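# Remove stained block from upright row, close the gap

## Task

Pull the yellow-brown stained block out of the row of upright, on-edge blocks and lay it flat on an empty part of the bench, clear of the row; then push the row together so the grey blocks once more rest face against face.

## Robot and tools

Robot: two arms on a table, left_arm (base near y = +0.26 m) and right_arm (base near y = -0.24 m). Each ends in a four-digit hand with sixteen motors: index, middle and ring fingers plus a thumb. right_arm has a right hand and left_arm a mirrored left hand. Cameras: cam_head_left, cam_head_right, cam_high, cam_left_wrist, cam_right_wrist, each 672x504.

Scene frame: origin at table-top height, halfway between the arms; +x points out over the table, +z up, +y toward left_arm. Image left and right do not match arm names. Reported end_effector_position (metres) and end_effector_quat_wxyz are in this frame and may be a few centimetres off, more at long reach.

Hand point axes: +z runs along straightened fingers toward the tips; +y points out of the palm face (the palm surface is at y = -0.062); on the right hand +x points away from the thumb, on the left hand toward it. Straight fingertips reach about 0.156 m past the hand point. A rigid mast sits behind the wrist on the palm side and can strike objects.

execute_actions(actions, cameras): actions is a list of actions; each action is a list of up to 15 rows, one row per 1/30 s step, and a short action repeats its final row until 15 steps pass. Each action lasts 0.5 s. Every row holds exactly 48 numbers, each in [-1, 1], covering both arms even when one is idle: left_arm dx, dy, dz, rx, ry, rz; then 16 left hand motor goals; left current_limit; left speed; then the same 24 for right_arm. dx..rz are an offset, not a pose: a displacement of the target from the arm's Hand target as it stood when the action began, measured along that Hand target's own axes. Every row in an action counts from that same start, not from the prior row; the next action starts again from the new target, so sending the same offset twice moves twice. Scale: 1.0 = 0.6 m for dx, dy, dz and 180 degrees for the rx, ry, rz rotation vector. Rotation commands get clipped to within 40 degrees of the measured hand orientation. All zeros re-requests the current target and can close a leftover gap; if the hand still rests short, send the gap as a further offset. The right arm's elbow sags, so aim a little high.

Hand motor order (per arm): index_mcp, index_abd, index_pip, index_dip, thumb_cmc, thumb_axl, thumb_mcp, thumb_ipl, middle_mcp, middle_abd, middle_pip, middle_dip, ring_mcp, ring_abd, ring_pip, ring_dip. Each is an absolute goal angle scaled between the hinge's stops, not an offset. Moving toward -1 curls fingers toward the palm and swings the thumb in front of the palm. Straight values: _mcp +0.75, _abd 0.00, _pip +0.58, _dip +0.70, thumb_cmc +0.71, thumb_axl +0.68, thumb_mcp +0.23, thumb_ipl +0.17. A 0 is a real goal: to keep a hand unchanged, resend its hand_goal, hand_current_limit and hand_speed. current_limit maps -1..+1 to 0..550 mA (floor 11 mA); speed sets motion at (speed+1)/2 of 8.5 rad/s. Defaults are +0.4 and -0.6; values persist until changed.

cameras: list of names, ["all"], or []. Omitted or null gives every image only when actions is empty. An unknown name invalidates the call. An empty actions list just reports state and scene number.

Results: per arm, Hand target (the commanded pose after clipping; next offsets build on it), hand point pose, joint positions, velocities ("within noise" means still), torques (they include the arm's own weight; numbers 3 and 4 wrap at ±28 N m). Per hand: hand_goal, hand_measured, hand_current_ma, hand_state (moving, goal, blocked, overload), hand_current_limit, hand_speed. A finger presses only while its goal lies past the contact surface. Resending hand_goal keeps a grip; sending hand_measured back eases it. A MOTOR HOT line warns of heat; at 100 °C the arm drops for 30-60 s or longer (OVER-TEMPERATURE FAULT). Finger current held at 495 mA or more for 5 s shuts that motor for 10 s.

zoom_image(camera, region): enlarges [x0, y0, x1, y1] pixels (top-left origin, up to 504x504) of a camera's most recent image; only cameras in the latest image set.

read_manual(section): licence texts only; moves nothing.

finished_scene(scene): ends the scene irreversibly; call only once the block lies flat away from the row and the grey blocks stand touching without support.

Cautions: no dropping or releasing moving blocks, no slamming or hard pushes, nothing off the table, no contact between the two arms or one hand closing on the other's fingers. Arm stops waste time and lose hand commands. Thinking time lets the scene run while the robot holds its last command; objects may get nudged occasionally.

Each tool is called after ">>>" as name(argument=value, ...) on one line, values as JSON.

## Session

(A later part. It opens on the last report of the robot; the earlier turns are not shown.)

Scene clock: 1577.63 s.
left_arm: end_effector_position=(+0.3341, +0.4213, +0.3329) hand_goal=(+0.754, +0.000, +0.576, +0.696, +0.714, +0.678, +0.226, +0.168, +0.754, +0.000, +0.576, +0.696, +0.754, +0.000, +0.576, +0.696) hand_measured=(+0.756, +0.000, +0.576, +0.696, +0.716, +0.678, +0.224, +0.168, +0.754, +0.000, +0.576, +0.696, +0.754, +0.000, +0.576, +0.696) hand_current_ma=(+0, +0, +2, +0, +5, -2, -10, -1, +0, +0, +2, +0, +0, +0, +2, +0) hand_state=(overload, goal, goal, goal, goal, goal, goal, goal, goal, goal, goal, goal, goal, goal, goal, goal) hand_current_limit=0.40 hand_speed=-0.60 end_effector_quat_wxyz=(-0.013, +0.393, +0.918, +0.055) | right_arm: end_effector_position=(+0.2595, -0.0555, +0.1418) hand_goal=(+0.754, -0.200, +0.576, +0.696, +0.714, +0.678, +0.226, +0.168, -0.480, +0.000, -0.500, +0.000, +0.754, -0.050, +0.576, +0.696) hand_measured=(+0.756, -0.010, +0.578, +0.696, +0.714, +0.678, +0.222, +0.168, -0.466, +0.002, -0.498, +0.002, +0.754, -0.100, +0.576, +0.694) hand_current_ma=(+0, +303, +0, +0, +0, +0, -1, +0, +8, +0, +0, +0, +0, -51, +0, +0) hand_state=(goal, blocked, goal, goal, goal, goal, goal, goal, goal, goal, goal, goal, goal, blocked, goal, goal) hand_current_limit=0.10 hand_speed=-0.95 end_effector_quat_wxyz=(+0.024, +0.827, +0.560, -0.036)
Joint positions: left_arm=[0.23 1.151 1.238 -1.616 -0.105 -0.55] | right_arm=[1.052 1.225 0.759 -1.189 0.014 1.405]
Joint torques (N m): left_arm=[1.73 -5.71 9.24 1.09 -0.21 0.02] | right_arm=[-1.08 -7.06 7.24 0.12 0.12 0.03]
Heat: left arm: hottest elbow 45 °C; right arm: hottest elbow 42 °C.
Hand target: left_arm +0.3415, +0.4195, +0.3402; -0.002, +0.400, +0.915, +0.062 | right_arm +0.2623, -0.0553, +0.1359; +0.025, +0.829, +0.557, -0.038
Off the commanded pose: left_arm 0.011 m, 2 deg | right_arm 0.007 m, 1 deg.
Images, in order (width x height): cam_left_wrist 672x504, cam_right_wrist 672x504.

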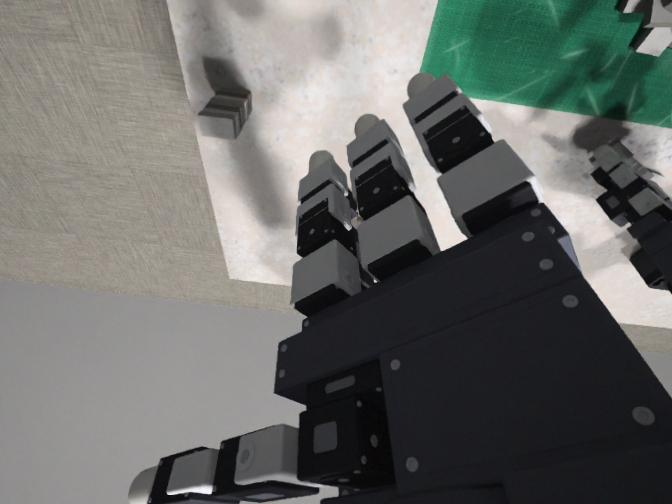

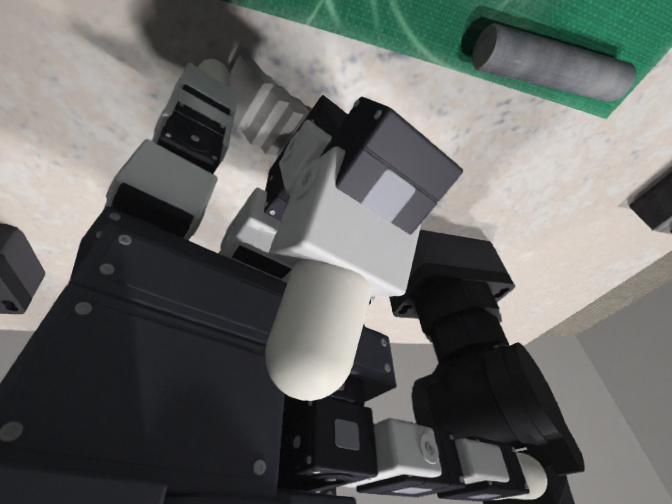

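>>> execute_actions(actions=[[[0,0,0,0,0,0,0.754,0,0.576,0.696,0.714,0.678,0.226,0.168,0.754,0,0.576,0.696,0.754,0,0.576,0.696,0.4,-0.6,0,0,0,0,0,0,0.754,0.12,0.576,0.696,0.714,0.678,0.226,0.168,-0.48,0,-0.5,0,0.754,-0.14,0.576,0.696,0.1,-0.93]],[[0,0,0,0,0,0,0.754,0,0.576,0.696,0.714,0.678,0.226,0.168,0.754,0,0.576,0.696,0.754,0,0.576,0.696,0.4,-0.6,0.002,0.005,0.01,0,0,0,0.754,0.12,0.576,0.696,0.714,0.678,0.226,0.168,-0.48,0,-0.5,0,0.754,-0.14,0.576,0.696,0.1,-0.93]]], cameras=["cam_left_wrist","cam_right_wrist"])

>>> zoom_image(camera="cam_left_wrist", region=[622, 150, 672, 200])

>>> zoom_image(camera="cam_right_wrist", region=[190, 0, 370, 135])

Scene clock: 1616.50 s.
left_arm: end_effector_position=(+0.3341, +0.4213, +0.3329) hand_goal=(+0.754, +0.000, +0.576, +0.696, +0.714, +0.678, +0.226, +0.168, +0.754, +0.000, +0.576, +0.696, +0.754, +0.000, +0.576, +0.696) hand_measured=(+0.756, +0.000, +0.576, +0.696, +0.716, +0.678, +0.224, +0.168, +0.754, +0.000, +0.576, +0.696, +0.754, +0.000, +0.576, +0.696) hand_current_ma=(+0, +0, +2, +0, +5, -2, -10, -1, +0, +0, +2, +0, +0, +0, +2, +0) hand_state=(overload, goal, goal, goal, goal, goal, goal, goal, goal, goal, goal, goal, goal, goal, goal, goal) hand_current_limit=0.40 hand_speed=-0.60 end_effector_quat_wxyz=(-0.013, +0.393, +0.918, +0.055) | right_arm: end_effector_position=(+0.2634, -0.0535, +0.1378) hand_goal=(+0.754, +0.120, +0.576, +0.696, +0.714, +0.678, +0.226, +0.168, -0.480, +0.000, -0.500, +0.000, +0.754, -0.140, +0.576, +0.696) hand_measured=(+0.758, +0.104, +0.578, +0.696, +0.714, +0.678, +0.222, +0.168, -0.466, +0.002, -0.498, +0.002, +0.754, -0.136, +0.576, +0.694) hand_current_ma=(+1, -7, +1, +0, +0, +0, -1, +0, +8, +0, +0, +0, +0, +1, +0, +0) hand_state=(goal, goal, goal, goal, goal, goal, goal, goal, goal, goal, goal, goal, goal, goal, goal, goal) hand_current_limit=0.10 hand_speed=-0.93 end_effector_quat_wxyz=(+0.021, +0.830, +0.557, -0.030)
Joint positions: left_arm=[0.23 1.151 1.238 -1.616 -0.105 -0.55] | right_arm=[1.044 1.234 0.755 -1.163 0.014 1.405]
Joint torques (N m): left_arm=[1.49 -5.54 9.21 1.05 -0.21 0.01] | right_arm=[-1.14 -6.71 6.93 -0.08 0.14 -0.09]
Heat: left arm: hottest elbow 45 °C; right arm: hottest elbow 42 °C.
Hand target: left_arm +0.3415, +0.4195, +0.3402; -0.002, +0.400, +0.915, +0.062 | right_arm +0.2653, -0.0558, +0.1298; +0.025, +0.829, +0.557, -0.038
Off the commanded pose: left_arm 0.011 m, 2 deg | right_arm 0.009 m, 1 deg.
Images, in order (width x height): cam_left_wrist 672x504, cam_right_wrist 672x504.

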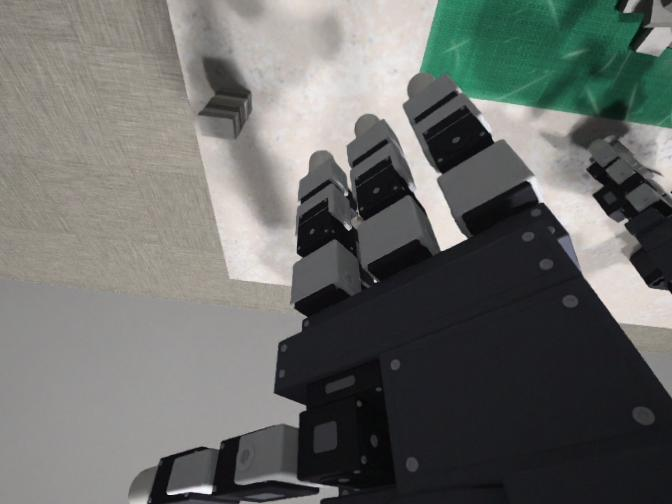

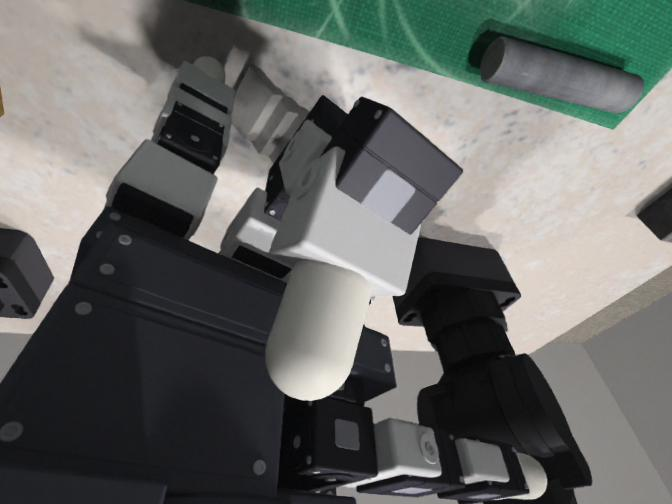

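Scaled by 10.080 from the camera's 672x504 image, which has a finer 960x720 frame.

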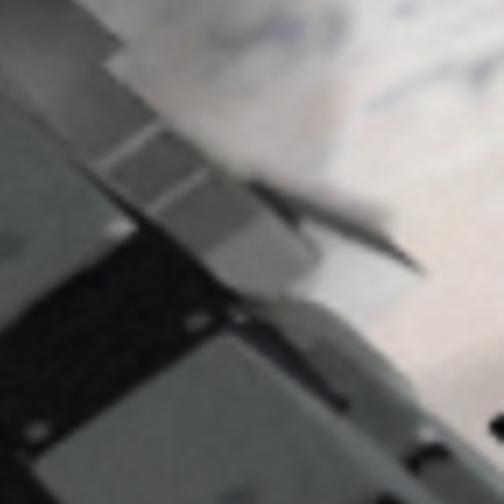

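Scaled by 2.800 from the camera's 672x504 image, which has a finer 960x720 frame.

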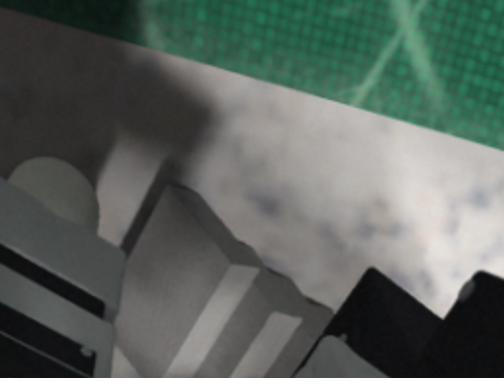

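>>> execute_actions(actions=[[[0,0,0,0,0,0,0.754,0,0.576,0.696,0.714,0.678,0.226,0.168,0.754,0,0.576,0.696,0.754,0,0.576,0.696,0.4,-0.6,0,0,0.005,0,0,0,0.754,0.12,0.576,0.696,0.714,0.678,0.226,0.168,-0.48,0,-0.5,0,0.754,-0.14,0.576,0.696,0.1,-0.93]],[[0,0,0,0,0,0,0.754,0,0.576,0.696,0.714,0.678,0.226,0.168,0.754,0,0.576,0.696,0.754,0,0.576,0.696,0.4,-0.6,0,0,0,0,0,0,0.754,-0.02,0.576,0.696,0.714,0.678,0.226,0.168,-0.48,0,-0.5,0,0.754,-0.14,0.576,0.696,0,-0.95]],[[0,0,0,0,0,0,0.754,0,0.576,0.696,0.714,0.678,0.226,0.168,0.754,0,0.576,0.696,0.754,0,0.576,0.696,0.4,-0.6,0,0,0,0,0,0,0.754,-0.1,0.576,0.696,0.714,0.678,0.226,0.168,-0.48,0,-0.5,0,0.754,-0.11,0.576,0.696,0,-0.95]]], cameras=["cam_left_wrist","cam_right_wrist"])

>>> zoom_image(camera="cam_left_wrist", region=[602, 130, 672, 200])

>>> zoom_image(camera="cam_right_wrist", region=[190, 0, 370, 135])

Scene clock: 1632.57 s.
left_arm: end_effector_position=(+0.3341, +0.4213, +0.3329) hand_goal=(+0.754, +0.000, +0.576, +0.696, +0.714, +0.678, +0.226, +0.168, +0.754, +0.000, +0.576, +0.696, +0.754, +0.000, +0.576, +0.696) hand_measured=(+0.756, +0.000, +0.576, +0.696, +0.716, +0.678, +0.224, +0.168, +0.754, +0.000, +0.576, +0.696, +0.754, +0.000, +0.576, +0.696) hand_current_ma=(+0, +0, +2, +0, +5, -2, -10, -1, +0, +0, +2, +0, +0, +0, +2, +0) hand_state=(overload, goal, goal, goal, goal, goal, goal, goal, goal, goal, goal, goal, goal, goal, goal, goal) hand_current_limit=0.40 hand_speed=-0.60 end_effector_quat_wxyz=(-0.013, +0.393, +0.918, +0.055) | right_arm: end_effector_position=(+0.2636, -0.0533, +0.1377) hand_goal=(+0.754, -0.100, +0.576, +0.696, +0.714, +0.678, +0.226, +0.168, -0.480, +0.000, -0.500, +0.000, +0.754, -0.110, +0.576, +0.696) hand_measured=(+0.760, +0.074, +0.580, +0.696, +0.714, +0.678, +0.222, +0.168, -0.466, +0.002, -0.498, +0.002, +0.754, -0.114, +0.576, +0.694) hand_current_ma=(+2, +275, +1, +0, +0, +0, -1, +0, +8, +0, +0, +0, +0, -1, +0, +0) hand_state=(goal, blocked, goal, goal, goal, goal, goal, goal, goal, goal, goal, goal, goal, goal, goal, goal) hand_current_limit=0.00 hand_speed=-0.95 end_effector_quat_wxyz=(+0.021, +0.830, +0.557, -0.029)
Joint positions: left_arm=[0.23 1.151 1.238 -1.616 -0.105 -0.55] | right_arm=[1.044 1.235 0.755 -1.163 0.015 1.405]
Joint torques (N m): left_arm=[1.67 -5.6 9.2 1.07 -0.21 0.02] | right_arm=[-1.14 -6.48 6.45 0.24 0.13 -0.08]
Heat: left arm: hottest elbow 45 °C; right arm: hottest elbow 42 °C.
Hand target: left_arm +0.3415, +0.4195, +0.3402; -0.002, +0.400, +0.915, +0.062 | right_arm +0.2652, -0.0561, +0.1268; +0.025, +0.829, +0.557, -0.038
Off the commanded pose: left_arm 0.011 m, 2 deg | right_arm 0.011 m, 1 deg.
Images, in order (width x height): cam_left_wrist 672x504, cam_right_wrist 672x504.

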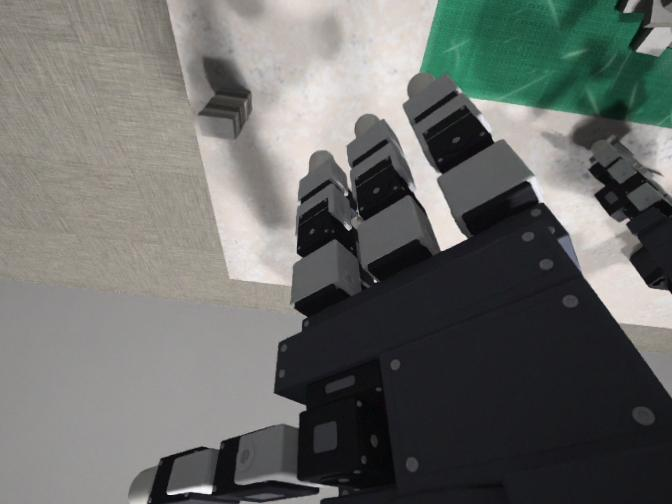

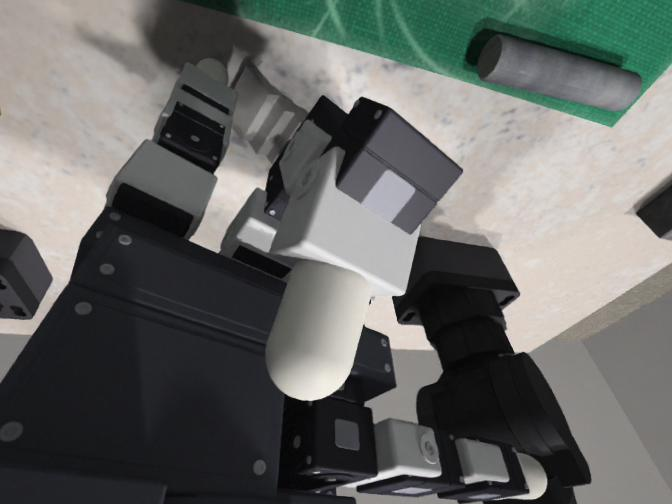

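Scaled by 7.200 from the camera's 672x504 image, which has a finer 960x720 frame.

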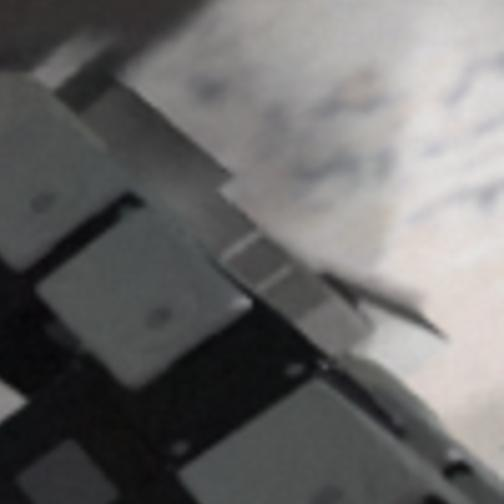

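Scaled by 2.800 from the camera's 672x504 image, which has a finer 960x720 frame.

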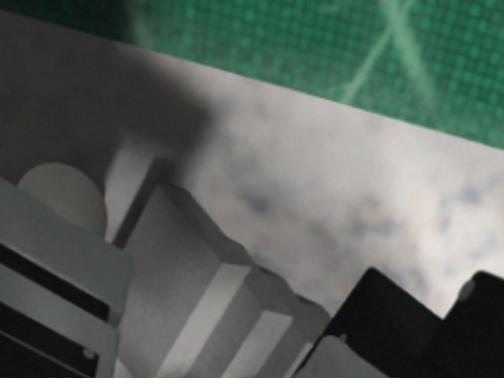

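>>> execute_actions(actions=[[[0,0,0,0,0,0,0.754,0,0.576,0.696,0.714,0.678,0.226,0.168,0.754,0,0.576,0.696,0.754,0,0.576,0.696,0.4,-0.6,0,0,-0.025,0,0,0,0.754,0.09,0.576,0.696,0.714,0.678,0.226,0.168,-0.48,0,-0.5,0,0.754,-0.11,0.576,0.696,0,-0.95]]], cameras=[])

Scene clock: 1645.77 s.
left_arm: end_effector_position=(+0.3341, +0.4213, +0.3329) hand_goal=(+0.754, +0.000, +0.576, +0.696, +0.714, +0.678, +0.226, +0.168, +0.754, +0.000, +0.576, +0.696, +0.754, +0.000, +0.576, +0.696) hand_measured=(+0.756, +0.000, +0.576, +0.696, +0.716, +0.678, +0.224, +0.168, +0.754, +0.000, +0.576, +0.696, +0.754, +0.000, +0.576, +0.696) hand_current_ma=(+0, +0, +2, +0, +5, -2, -10, -1, +0, +0, +2, +0, +0, +0, +2, +0) hand_state=(overload, goal, goal, goal, goal, goal, goal, goal, goal, goal, goal, goal, goal, goal, goal, goal) hand_current_limit=0.40 hand_speed=-0.60 end_effector_quat_wxyz=(-0.013, +0.393, +0.918, +0.055) | right_arm: end_effector_position=(+0.2612, -0.0572, +0.1382) hand_goal=(+0.754, +0.090, +0.576, +0.696, +0.714, +0.678, +0.226, +0.168, -0.480, +0.000, -0.500, +0.000, +0.754, -0.110, +0.576, +0.696) hand_measured=(+0.756, +0.086, +0.578, +0.696, +0.714, +0.678, +0.222, +0.168, -0.466, +0.002, -0.498, +0.002, +0.752, -0.116, +0.576, +0.694) hand_current_ma=(+0, -1, +0, +0, +0, +0, -1, +0, +8, +0, +0, +0, +0, -1, +0, +0) hand_state=(goal, goal, goal, goal, goal, goal, goal, goal, goal, goal, goal, goal, goal, goal, goal, goal) hand_current_limit=0.00 hand_speed=-0.95 end_effector_quat_wxyz=(+0.025, +0.829, +0.557, -0.038)
Joint positions: left_arm=[0.23 1.151 1.238 -1.616 -0.105 -0.55] | right_arm=[1.044 1.235 0.755 -1.181 0.015 1.405]
Joint torques (N m): left_arm=[1.55 -5.6 9.24 1.1 -0.22 0.02] | right_arm=[-1.26 -8.18 8.64 -0.75 0.14 -0.08]
Heat: left arm: hottest elbow 45 °C; right arm: hottest elbow 42 °C.
Hand target: left_arm +0.3415, +0.4195, +0.3402; -0.002, +0.400, +0.915, +0.062 | right_arm +0.2657, -0.0549, +0.1417; +0.025, +0.829, +0.557, -0.038
Off the commanded pose: left_arm 0.011 m, 2 deg | right_arm 0.006 m, 0 deg.
No camera images: "cameras" was empty.

>>> execute_actions(actions=[[[0,0,0,0,0,0,0.754,0,0.576,0.696,0.714,0.678,0.226,0.168,0.754,0,0.576,0.696,0.754,0,0.576,0.696,0.4,-0.6,0,0,-0.003,0,0,0,0.754,0,0.576,0.696,0.714,0.678,0.226,0.168,-0.48,0,-0.5,0,0.754,-0.115,0.576,0.696,0,-0.95]],[[0,0,0,0,0,0,0.754,0,0.576,0.696,0.714,0.678,0.226,0.168,0.754,0,0.576,0.696,0.754,0,0.576,0.696,0.4,-0.6,0,0,0,0,0,0,0.754,-0.08,0.576,0.696,0.714,0.678,0.226,0.168,-0.48,0,-0.5,0,0.754,-0.115,0.576,0.696,0,-0.95]]], cameras=["cam_left_wrist","cam_right_wrist","cam_head_right"])

>>> zoom_image(camera="cam_left_wrist", region=[602, 130, 672, 200])

>>> zoom_image(camera="cam_right_wrist", region=[190, 0, 370, 135])

>>> zoom_image(camera="cam_head_right", region=[355, 395, 445, 460])

Scene clock: 1660.97 s.
left_arm: end_effector_position=(+0.3341, +0.4213, +0.3329) hand_goal=(+0.754, +0.000, +0.576, +0.696, +0.714, +0.678, +0.226, +0.168, +0.754, +0.000, +0.576, +0.696, +0.754, +0.000, +0.576, +0.696) hand_measured=(+0.756, +0.000, +0.576, +0.696, +0.716, +0.678, +0.224, +0.168, +0.754, +0.000, +0.576, +0.696, +0.754, +0.000, +0.576, +0.696) hand_current_ma=(+0, +0, +2, +0, +5, -2, -10, -1, +0, +0, +2, +0, +0, +0, +2, +0) hand_state=(overload, goal, goal, goal, goal, goal, goal, goal, goal, goal, goal, goal, goal, goal, goal, goal) hand_current_limit=0.40 hand_speed=-0.60 end_effector_quat_wxyz=(-0.013, +0.393, +0.918, +0.055) | right_arm: end_effector_position=(+0.2603, -0.0586, +0.1384) hand_goal=(+0.754, -0.080, +0.576, +0.696, +0.714, +0.678, +0.226, +0.168, -0.480, +0.000, -0.500, +0.000, +0.754, -0.114, +0.576, +0.696) hand_measured=(+0.754, -0.012, +0.578, +0.696, +0.714, +0.678, +0.222, +0.168, -0.466, +0.002, -0.498, +0.002, +0.752, -0.148, +0.576, +0.694) hand_current_ma=(+0, +87, +0, +0, +0, +0, -1, +0, +8, +0, +0, +0, +0, -26, +0, +0) hand_state=(goal, blocked, goal, goal, goal, goal, goal, goal, goal, goal, goal, goal, goal, blocked, goal, goal) hand_current_limit=0.00 hand_speed=-0.95 end_effector_quat_wxyz=(+0.027, +0.829, +0.557, -0.041)
Joint positions: left_arm=[0.23 1.151 1.238 -1.616 -0.105 -0.55] | right_arm=[1.044 1.235 0.755 -1.188 0.015 1.405]
Joint torques (N m): left_arm=[1.55 -5.6 9.2 1.07 -0.21 0.03] | right_arm=[-1.08 -8.18 8.94 -0.75 0.13 -0.07]
Heat: left arm: hottest elbow 45 °C; right arm: hottest elbow 43 °C.
Hand target: left_arm +0.3415, +0.4195, +0.3402; -0.002, +0.400, +0.915, +0.062 | right_arm +0.2658, -0.0547, +0.1435; +0.025, +0.829, +0.557, -0.038
Off the commanded pose: left_arm 0.011 m, 2 deg | right_arm 0.008 m, 0 deg.
Images, in order (width x height): cam_head_right 672x504, cam_left_wrist 672x504, cam_right_wrist 672x504.

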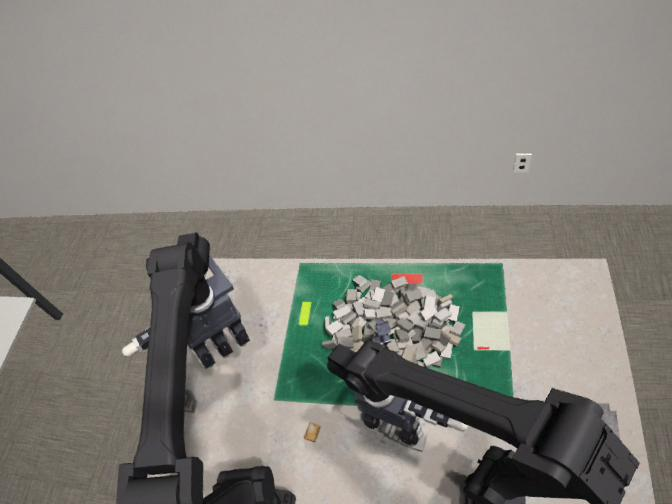

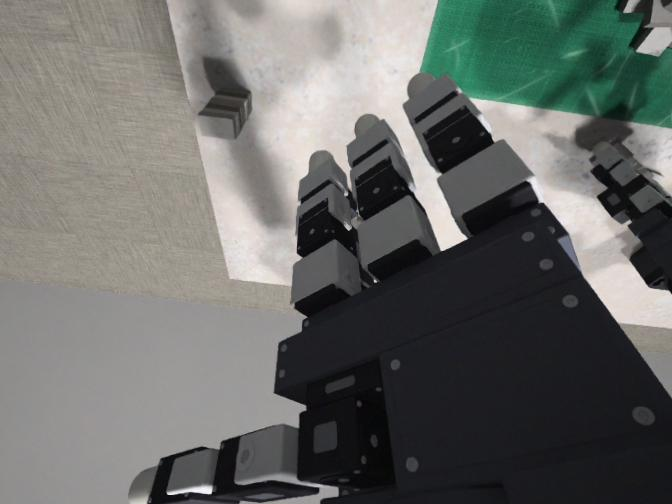

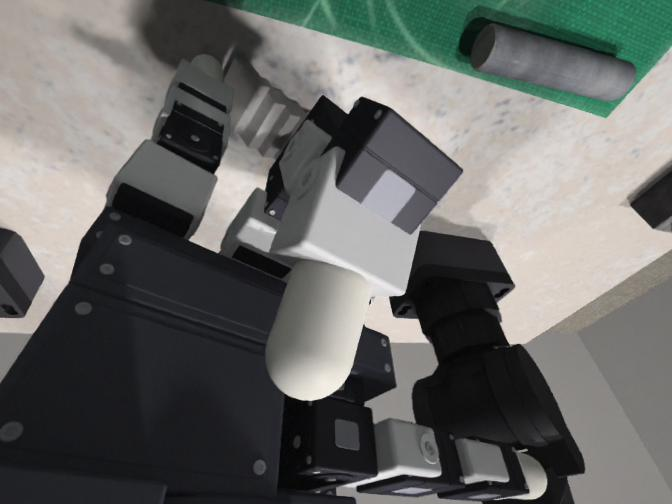

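Scaled by 7.200 from the camera's 672x504 image, which has a finer 960x720 frame.

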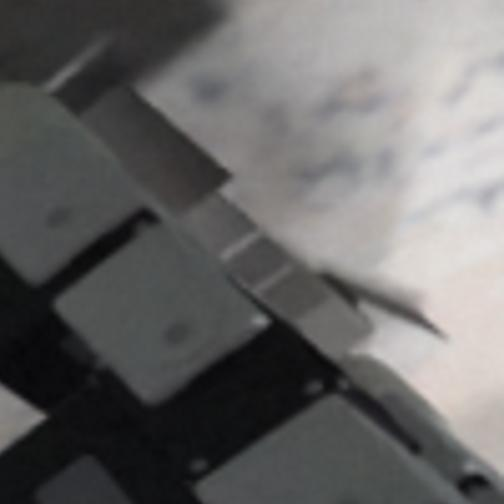

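Scaled by 2.800 from the camera's 672x504 image, which has a finer 960x720 frame.

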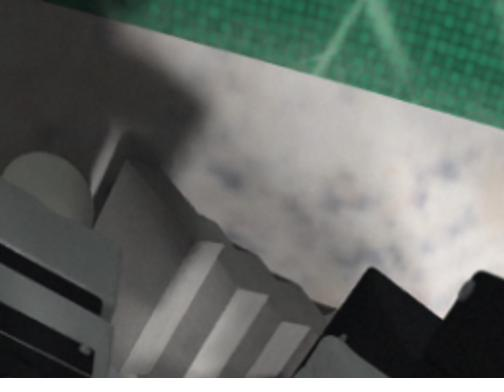

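Scaled by 5.600 from the camera's 672x504 image, which has a finer 960x720 frame.

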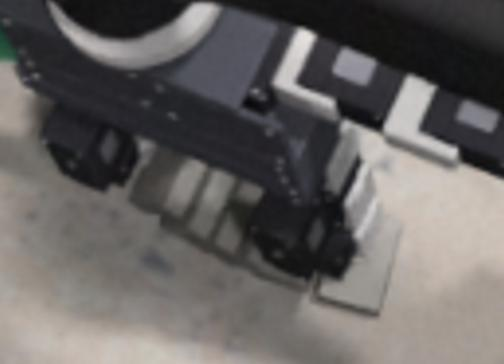

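>>> execute_actions(actions=[[[0,0,0,0,0,0,0.754,0,0.576,0.696,0.714,0.678,0.226,0.168,0.754,0,0.576,0.696,0.754,0,0.576,0.696,0.4,-0.6,0.006,0,0,0,0,0,0.754,-0.15,0.576,0.696,0.714,0.678,0.226,0.168,-0.48,0,-0.5,0,0.754,-0.08,0.576,0.696,0,-0.95]],[[0,0,0,0,0,0,0.754,0,0.576,0.696,0.714,0.678,0.226,0.168,0.754,0,0.576,0.696,0.754,0,0.576,0.696,0.4,-0.6,0,0,0,0,0,0,0.754,-0.25,0.576,0.696,0.714,0.678,0.226,0.168,-0.48,0,-0.5,0,0.754,-0.05,0.576,0.696,0.2,-0.95]]], cameras=["cam_left_wrist","cam_right_wrist","cam_head_right"])

>>> zoom_image(camera="cam_left_wrist", region=[602, 130, 672, 200])

>>> zoom_image(camera="cam_right_wrist", region=[190, 0, 370, 135])

Scene clock: 1675.27 s.
left_arm: end_effector_position=(+0.3341, +0.4213, +0.3329) hand_goal=(+0.754, +0.000, +0.576, +0.696, +0.714, +0.678, +0.226, +0.168, +0.754, +0.000, +0.576, +0.696, +0.754, +0.000, +0.576, +0.696) hand_measured=(+0.756, +0.000, +0.576, +0.696, +0.716, +0.678, +0.224, +0.168, +0.754, +0.000, +0.576, +0.696, +0.754, +0.000, +0.576, +0.696) hand_current_ma=(+0, +0, +2, +0, +5, -2, -10, -1, +0, +0, +2, +0, +0, +0, +2, +0) hand_state=(overload, goal, goal, goal, goal, goal, goal, goal, goal, goal, goal, goal, goal, goal, goal, goal) hand_current_limit=0.40 hand_speed=-0.60 end_effector_quat_wxyz=(-0.013, +0.393, +0.918, +0.055) | right_arm: end_effector_position=(+0.2594, -0.0602, +0.1387) hand_goal=(+0.754, -0.250, +0.576, +0.696, +0.714, +0.678, +0.226, +0.168, -0.480, +0.000, -0.500, +0.000, +0.754, -0.050, +0.576, +0.696) hand_measured=(+0.754, -0.054, +0.578, +0.696, +0.714, +0.678, +0.222, +0.168, -0.466, +0.002, -0.498, +0.002, +0.752, -0.148, +0.576, +0.694) hand_current_ma=(+0, +330, +0, +0, +0, +0, -1, +0, +8, +0, +0, +0, +0, -158, +0, +0) hand_state=(goal, blocked, goal, goal, goal, goal, goal, goal, goal, goal, goal, goal, goal, blocked, goal, goal) hand_current_limit=0.20 hand_speed=-0.95 end_effector_quat_wxyz=(+0.028, +0.829, +0.557, -0.044)
Joint positions: left_arm=[0.23 1.151 1.238 -1.616 -0.105 -0.55] | right_arm=[1.044 1.235 0.755 -1.195 0.015 1.405]
Joint torques (N m): left_arm=[1.67 -5.6 9.2 1.1 -0.21 0.03] | right_arm=[-1.03 -7.36 9.51 -0.36 0.12 -0.06]
Heat: left arm: hottest elbow 45 °C; right arm: hottest elbow 44 °C.
Hand target: left_arm +0.3415, +0.4195, +0.3402; -0.002, +0.400, +0.915, +0.062 | right_arm +0.2671, -0.0514, +0.1432; +0.025, +0.829, +0.557, -0.038
Off the commanded pose: left_arm 0.011 m, 2 deg | right_arm 0.013 m, 1 deg.
Images, in order (width x height): cam_head_right 672x504, cam_left_wrist 672x504, cam_right_wrist 672x504.

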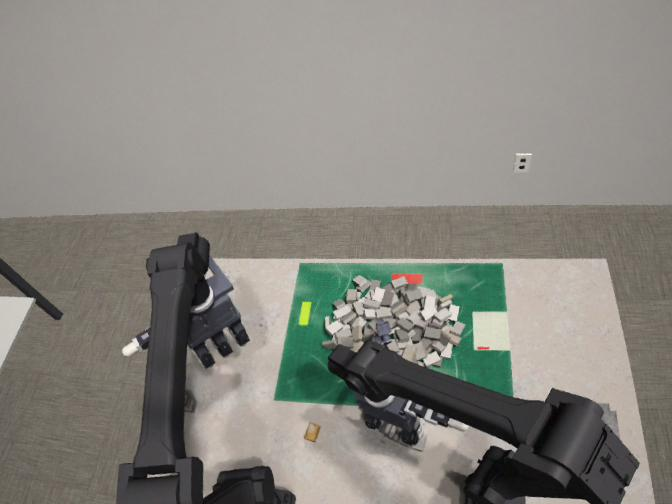

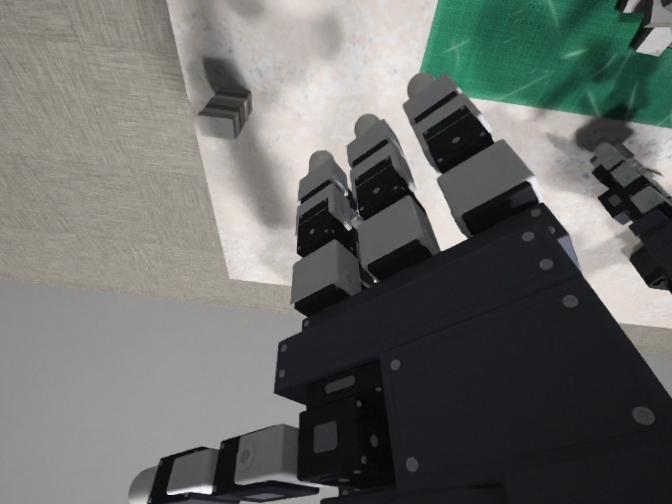

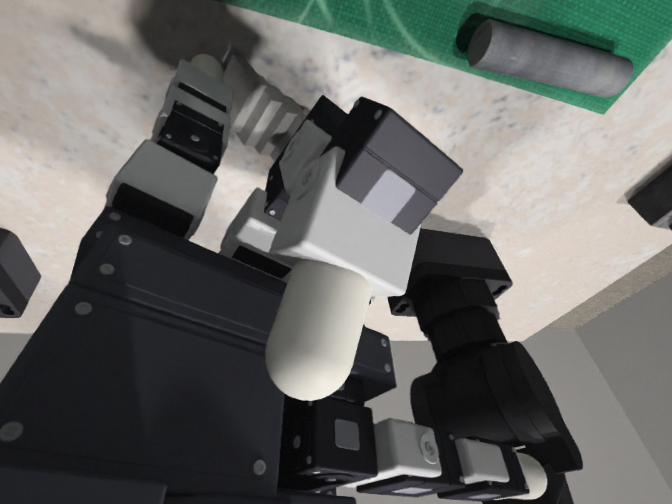

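Scaled by 7.200 from the camera's 672x504 image, which has a finer 960x720 frame.

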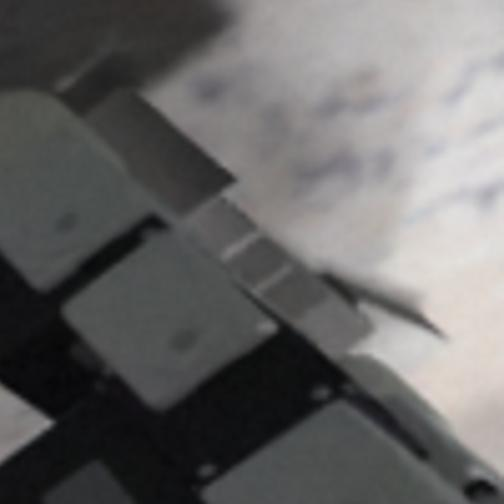

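Scaled by 2.800 from the camera's 672x504 image, which has a finer 960x720 frame.

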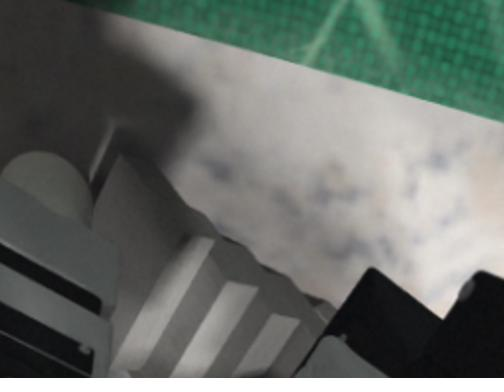

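>>> execute_actions(actions=[[[0,0,0,0,0,0,0.754,0,0.576,0.696,0.714,0.678,0.226,0.168,0.754,0,0.576,0.696,0.754,0,0.576,0.696,0.4,-0.6,0,0,0,0,0,0,0.754,-0.3,0.576,0.696,0.714,0.678,0.226,0.168,-0.48,0,-0.5,0,0.754,-0.05,0.576,0.696,0.5,-0.93]],[[0,0,0,0,0,0,0.754,0,0.576,0.696,0.714,0.678,0.226,0.168,0.754,0,0.576,0.696,0.754,0,0.576,0.696,0.4,-0.6,0,0,0,0,0,0,0.754,-0.4,0.576,0.696,0.714,0.678,0.226,0.168,-0.48,0,-0.5,0,0.754,0,0.576,0.696,0.5,-0.93]]], cameras=["cam_left_wrist","cam_right_wrist","cam_head_right","cam_head_left"])

>>> zoom_image(camera="cam_left_wrist", region=[602, 130, 672, 200])

>>> zoom_image(camera="cam_right_wrist", region=[190, 0, 370, 135])

>>> zoom_image(camera="cam_head_left", region=[345, 395, 435, 460])

Scene clock: 1736.17 s.
left_arm: end_effector_position=(+0.3341, +0.4213, +0.3329) hand_goal=(+0.754, +0.000, +0.576, +0.696, +0.714, +0.678, +0.226, +0.168, +0.754, +0.000, +0.576, +0.696, +0.754, +0.000, +0.576, +0.696) hand_measured=(+0.756, +0.000, +0.576, +0.696, +0.716, +0.678, +0.224, +0.168, +0.754, +0.000, +0.576, +0.696, +0.754, +0.000, +0.576, +0.696) hand_current_ma=(+0, +0, +2, +0, +5, -2, -10, -1, +0, +0, +2, +0, +0, +0, +2, +0) hand_state=(overload, goal, goal, goal, goal, goal, goal, goal, goal, goal, goal, goal, goal, goal, goal, goal) hand_current_limit=0.40 hand_speed=-0.60 end_effector_quat_wxyz=(-0.013, +0.393, +0.918, +0.055) | right_arm: end_effector_position=(+0.2593, -0.0604, +0.1387) hand_goal=(+0.754, -0.400, +0.576, +0.696, +0.714, +0.678, +0.226, +0.168, -0.480, +0.000, -0.500, +0.000, +0.754, +0.000, +0.576, +0.696) hand_measured=(+0.754, -0.190, +0.578, +0.696, +0.714, +0.678, +0.222, +0.168, -0.466, +0.002, -0.498, +0.002, +0.752, -0.144, +0.576, +0.694) hand_current_ma=(+0, +413, +0, +0, +0, +0, -1, +0, +8, +0, +0, +0, +0, -303, +0, +0) hand_state=(goal, blocked, goal, goal, goal, goal, goal, goal, goal, goal, goal, goal, goal, blocked, goal, goal) hand_current_limit=0.50 hand_speed=-0.93 end_effector_quat_wxyz=(+0.028, +0.829, +0.557, -0.045)
Joint positions: left_arm=[0.23 1.151 1.238 -1.616 -0.105 -0.55] | right_arm=[1.044 1.235 0.755 -1.196 0.015 1.405]
Joint torques (N m): left_arm=[1.61 -5.6 9.22 1.1 -0.22 0.02] | right_arm=[-1.03 -7.3 9.51 -0.38 0.12 -0.05]
Heat: left arm: hottest elbow 45 °C; right arm: hottest elbow 46 °C.
Hand target: left_arm +0.3415, +0.4195, +0.3402; -0.002, +0.400, +0.915, +0.062 | right_arm +0.2671, -0.0514, +0.1432; +0.025, +0.829, +0.557, -0.038
Off the commanded pose: left_arm 0.011 m, 2 deg | right_arm 0.013 m, 1 deg.
Images, in order (width x height): cam_head_left 672x504, cam_head_right 672x504, cam_left_wrist 672x504, cam_right_wrist 672x504.

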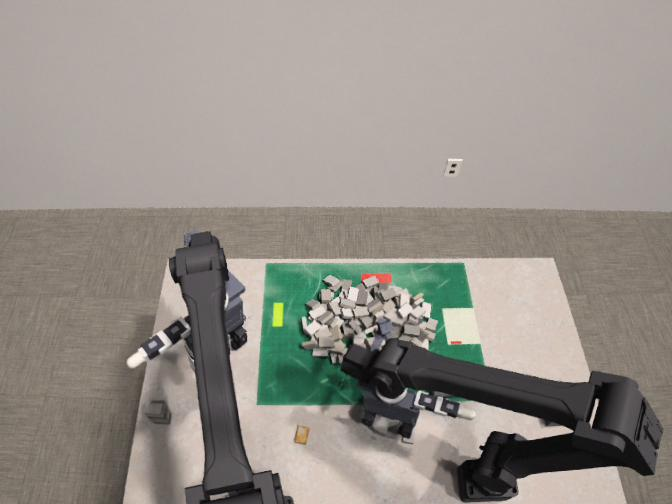

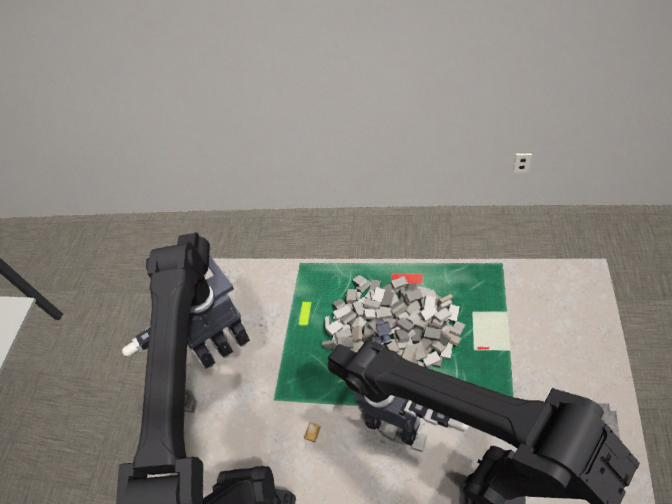

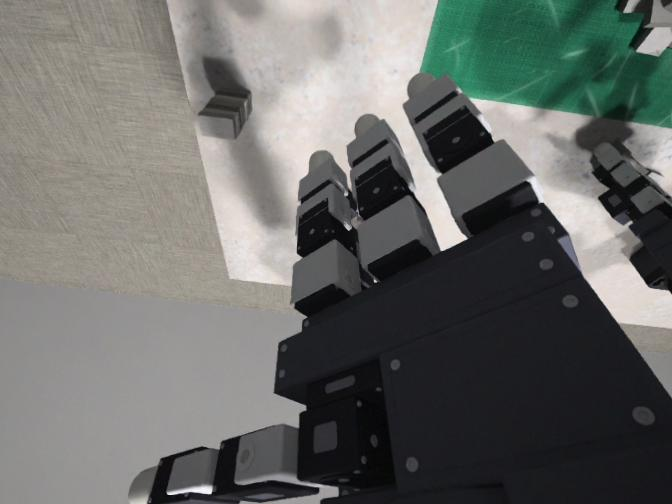

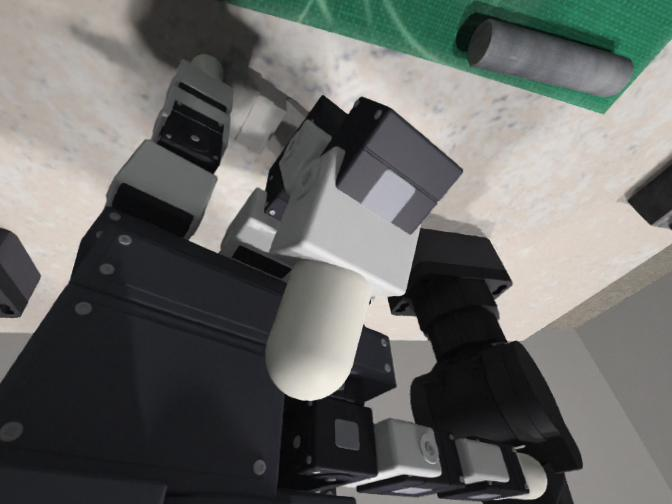

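Scaled by 7.200 from the camera's 672x504 image, which has a finer 960x720 frame.

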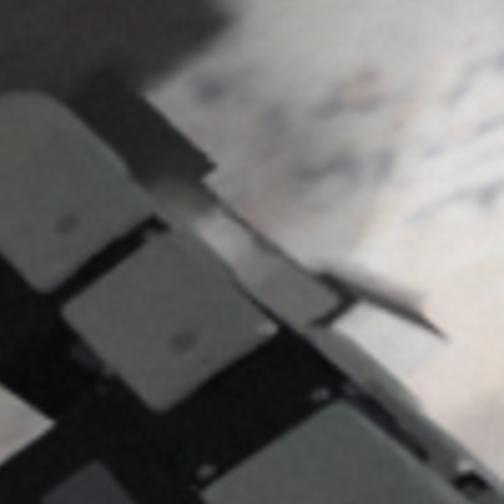

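Scaled by 2.800 from the camera's 672x504 image, which has a finer 960x720 frame.

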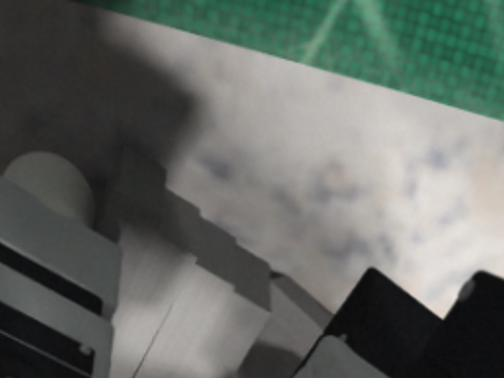

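Scaled by 5.600 from the camera's 672x504 image, which has a finer 960x720 frame.

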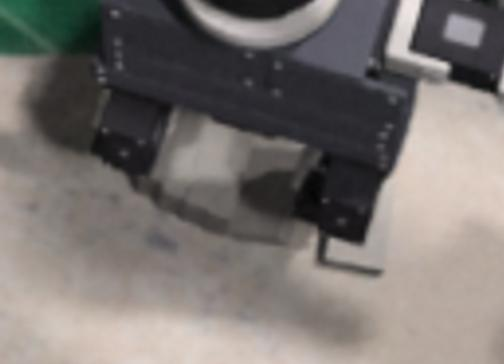

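>>> execute_actions(actions=[[[0,0,0,0,0,0,0.754,0,0.576,0.696,0.714,0.678,0.226,0.168,0.754,0,0.576,0.696,0.754,0,0.576,0.696,0.4,-0.6,0,0,0,0,0,0,0.754,-0.19,0.576,0.696,0.714,0.678,0.226,0.168,-0.48,0,-0.5,0,0.754,-0.13,0.576,0.696,0.3,-0.95]],[[0,0,0,0,0,0,0.754,0,0.576,0.696,0.714,0.678,0.226,0.168,0.754,0,0.576,0.696,0.754,0,0.576,0.696,0.4,-0.6,0,0,0,0,0,0,0.754,-0.15,0.576,0.696,0.714,0.678,0.226,0.168,-0.48,0,-0.5,0,0.754,-0.15,0.576,0.696,0.2,-0.97]]], cameras=["cam_left_wrist","cam_right_wrist","cam_high"])

>>> zoom_image(camera="cam_left_wrist", region=[602, 130, 672, 200])

>>> zoom_image(camera="cam_right_wrist", region=[190, 0, 370, 135])

>>> zoom_image(camera="cam_high", region=[430, 230, 490, 290])

Scene clock: 1755.03 s.
left_arm: end_effector_position=(+0.3341, +0.4213, +0.3329) hand_goal=(+0.754, +0.000, +0.576, +0.696, +0.714, +0.678, +0.226, +0.168, +0.754, +0.000, +0.576, +0.696, +0.754, +0.000, +0.576, +0.696) hand_measured=(+0.756, +0.000, +0.576, +0.696, +0.716, +0.678, +0.224, +0.168, +0.754, +0.000, +0.576, +0.696, +0.754, +0.000, +0.576, +0.696) hand_current_ma=(+0, +0, +2, +0, +5, -2, -10, -1, +0, +0, +2, +0, +0, +0, +2, +0) hand_state=(overload, goal, goal, goal, goal, goal, goal, goal, goal, goal, goal, goal, goal, goal, goal, goal) hand_current_limit=0.40 hand_speed=-0.60 end_effector_quat_wxyz=(-0.013, +0.393, +0.918, +0.055) | right_arm: end_effector_position=(+0.2593, -0.0604, +0.1387) hand_goal=(+0.754, -0.150, +0.576, +0.696, +0.714, +0.678, +0.226, +0.168, -0.480, +0.000, -0.500, +0.000, +0.754, -0.150, +0.576, +0.696) hand_measured=(+0.754, -0.146, +0.578, +0.696, +0.714, +0.678, +0.222, +0.168, -0.466, +0.002, -0.498, +0.002, +0.752, -0.148, +0.576, +0.694) hand_current_ma=(+0, +0, +0, +0, +0, +0, -1, +0, +8, +0, +0, +0, +0, +0, +0, +0) hand_state=(goal, goal, goal, goal, goal, goal, goal, goal, goal, goal, goal, goal, goal, goal, goal, goal) hand_current_limit=0.20 hand_speed=-0.97 end_effector_quat_wxyz=(+0.028, +0.829, +0.557, -0.045)
Joint positions: left_arm=[0.23 1.151 1.238 -1.616 -0.105 -0.55] | right_arm=[1.044 1.235 0.755 -1.196 0.015 1.405]
Joint torques (N m): left_arm=[1.55 -5.54 9.2 1.1 -0.22 0.02] | right_arm=[-1.03 -7.18 9.54 -0.35 0.11 -0.05]
Heat: left arm: hottest elbow 45 °C; right arm: hottest elbow 46 °C.
Hand target: left_arm +0.3415, +0.4195, +0.3402; -0.002, +0.400, +0.915, +0.062 | right_arm +0.2671, -0.0514, +0.1432; +0.025, +0.829, +0.557, -0.038
Off the commanded pose: left_arm 0.011 m, 2 deg | right_arm 0.013 m, 1 deg.
Images, in order (width x height): cam_high 672x504, cam_left_wrist 672x504, cam_right_wrist 672x504.

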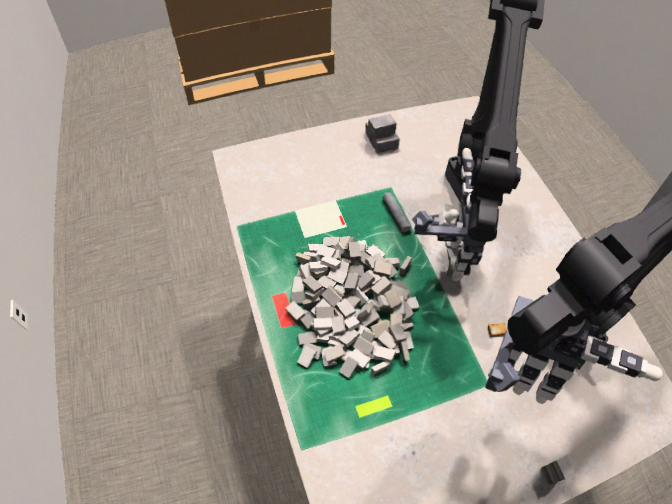

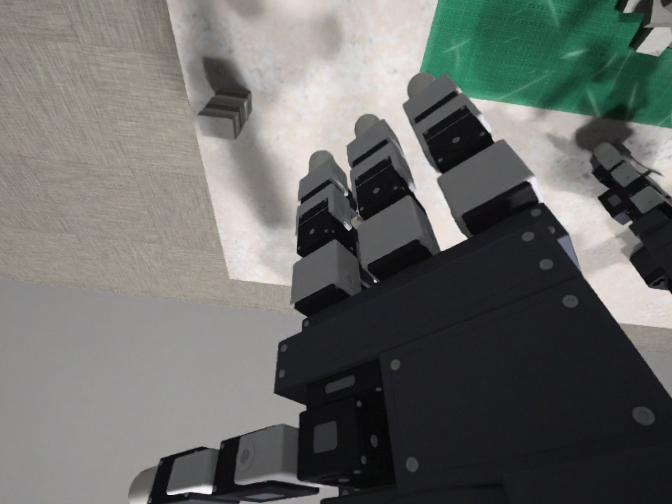

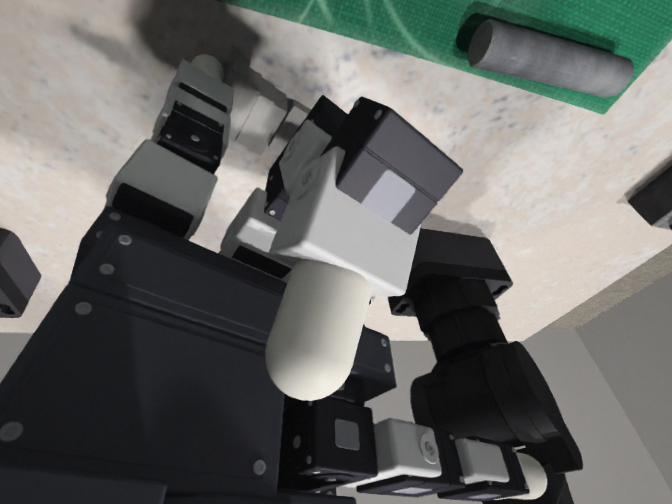

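Scaled by 7.200 from the camera's 672x504 image, which has a finer 960x720 frame.

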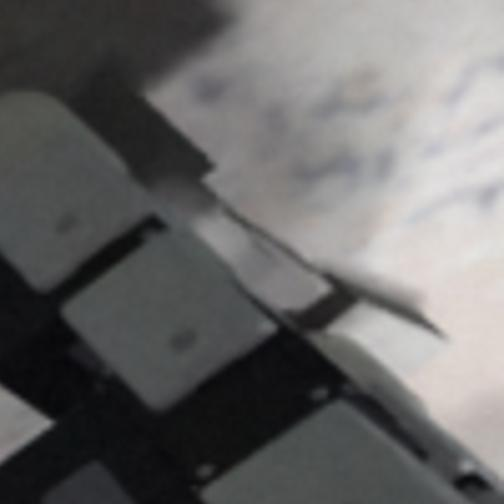

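Scaled by 2.800 from the camera's 672x504 image, which has a finer 960x720 frame.

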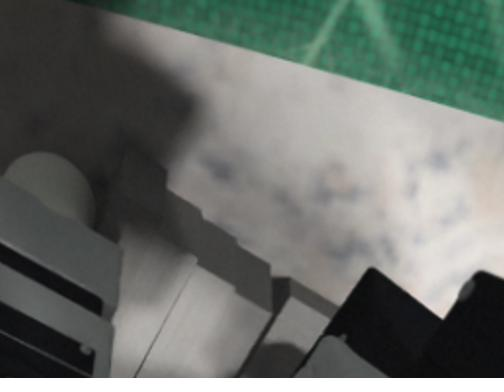

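Scaled by 8.400 from the camera's 672x504 image, which has a finer 960x720 frame.

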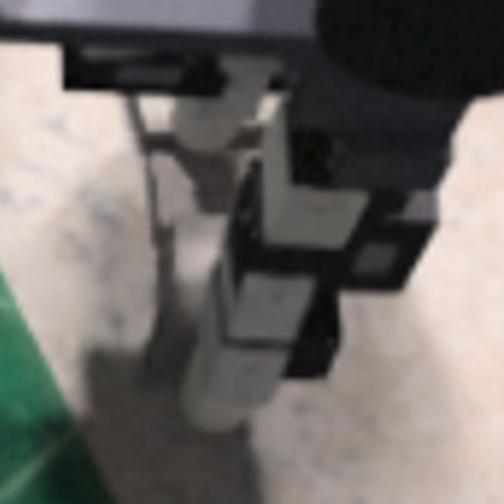

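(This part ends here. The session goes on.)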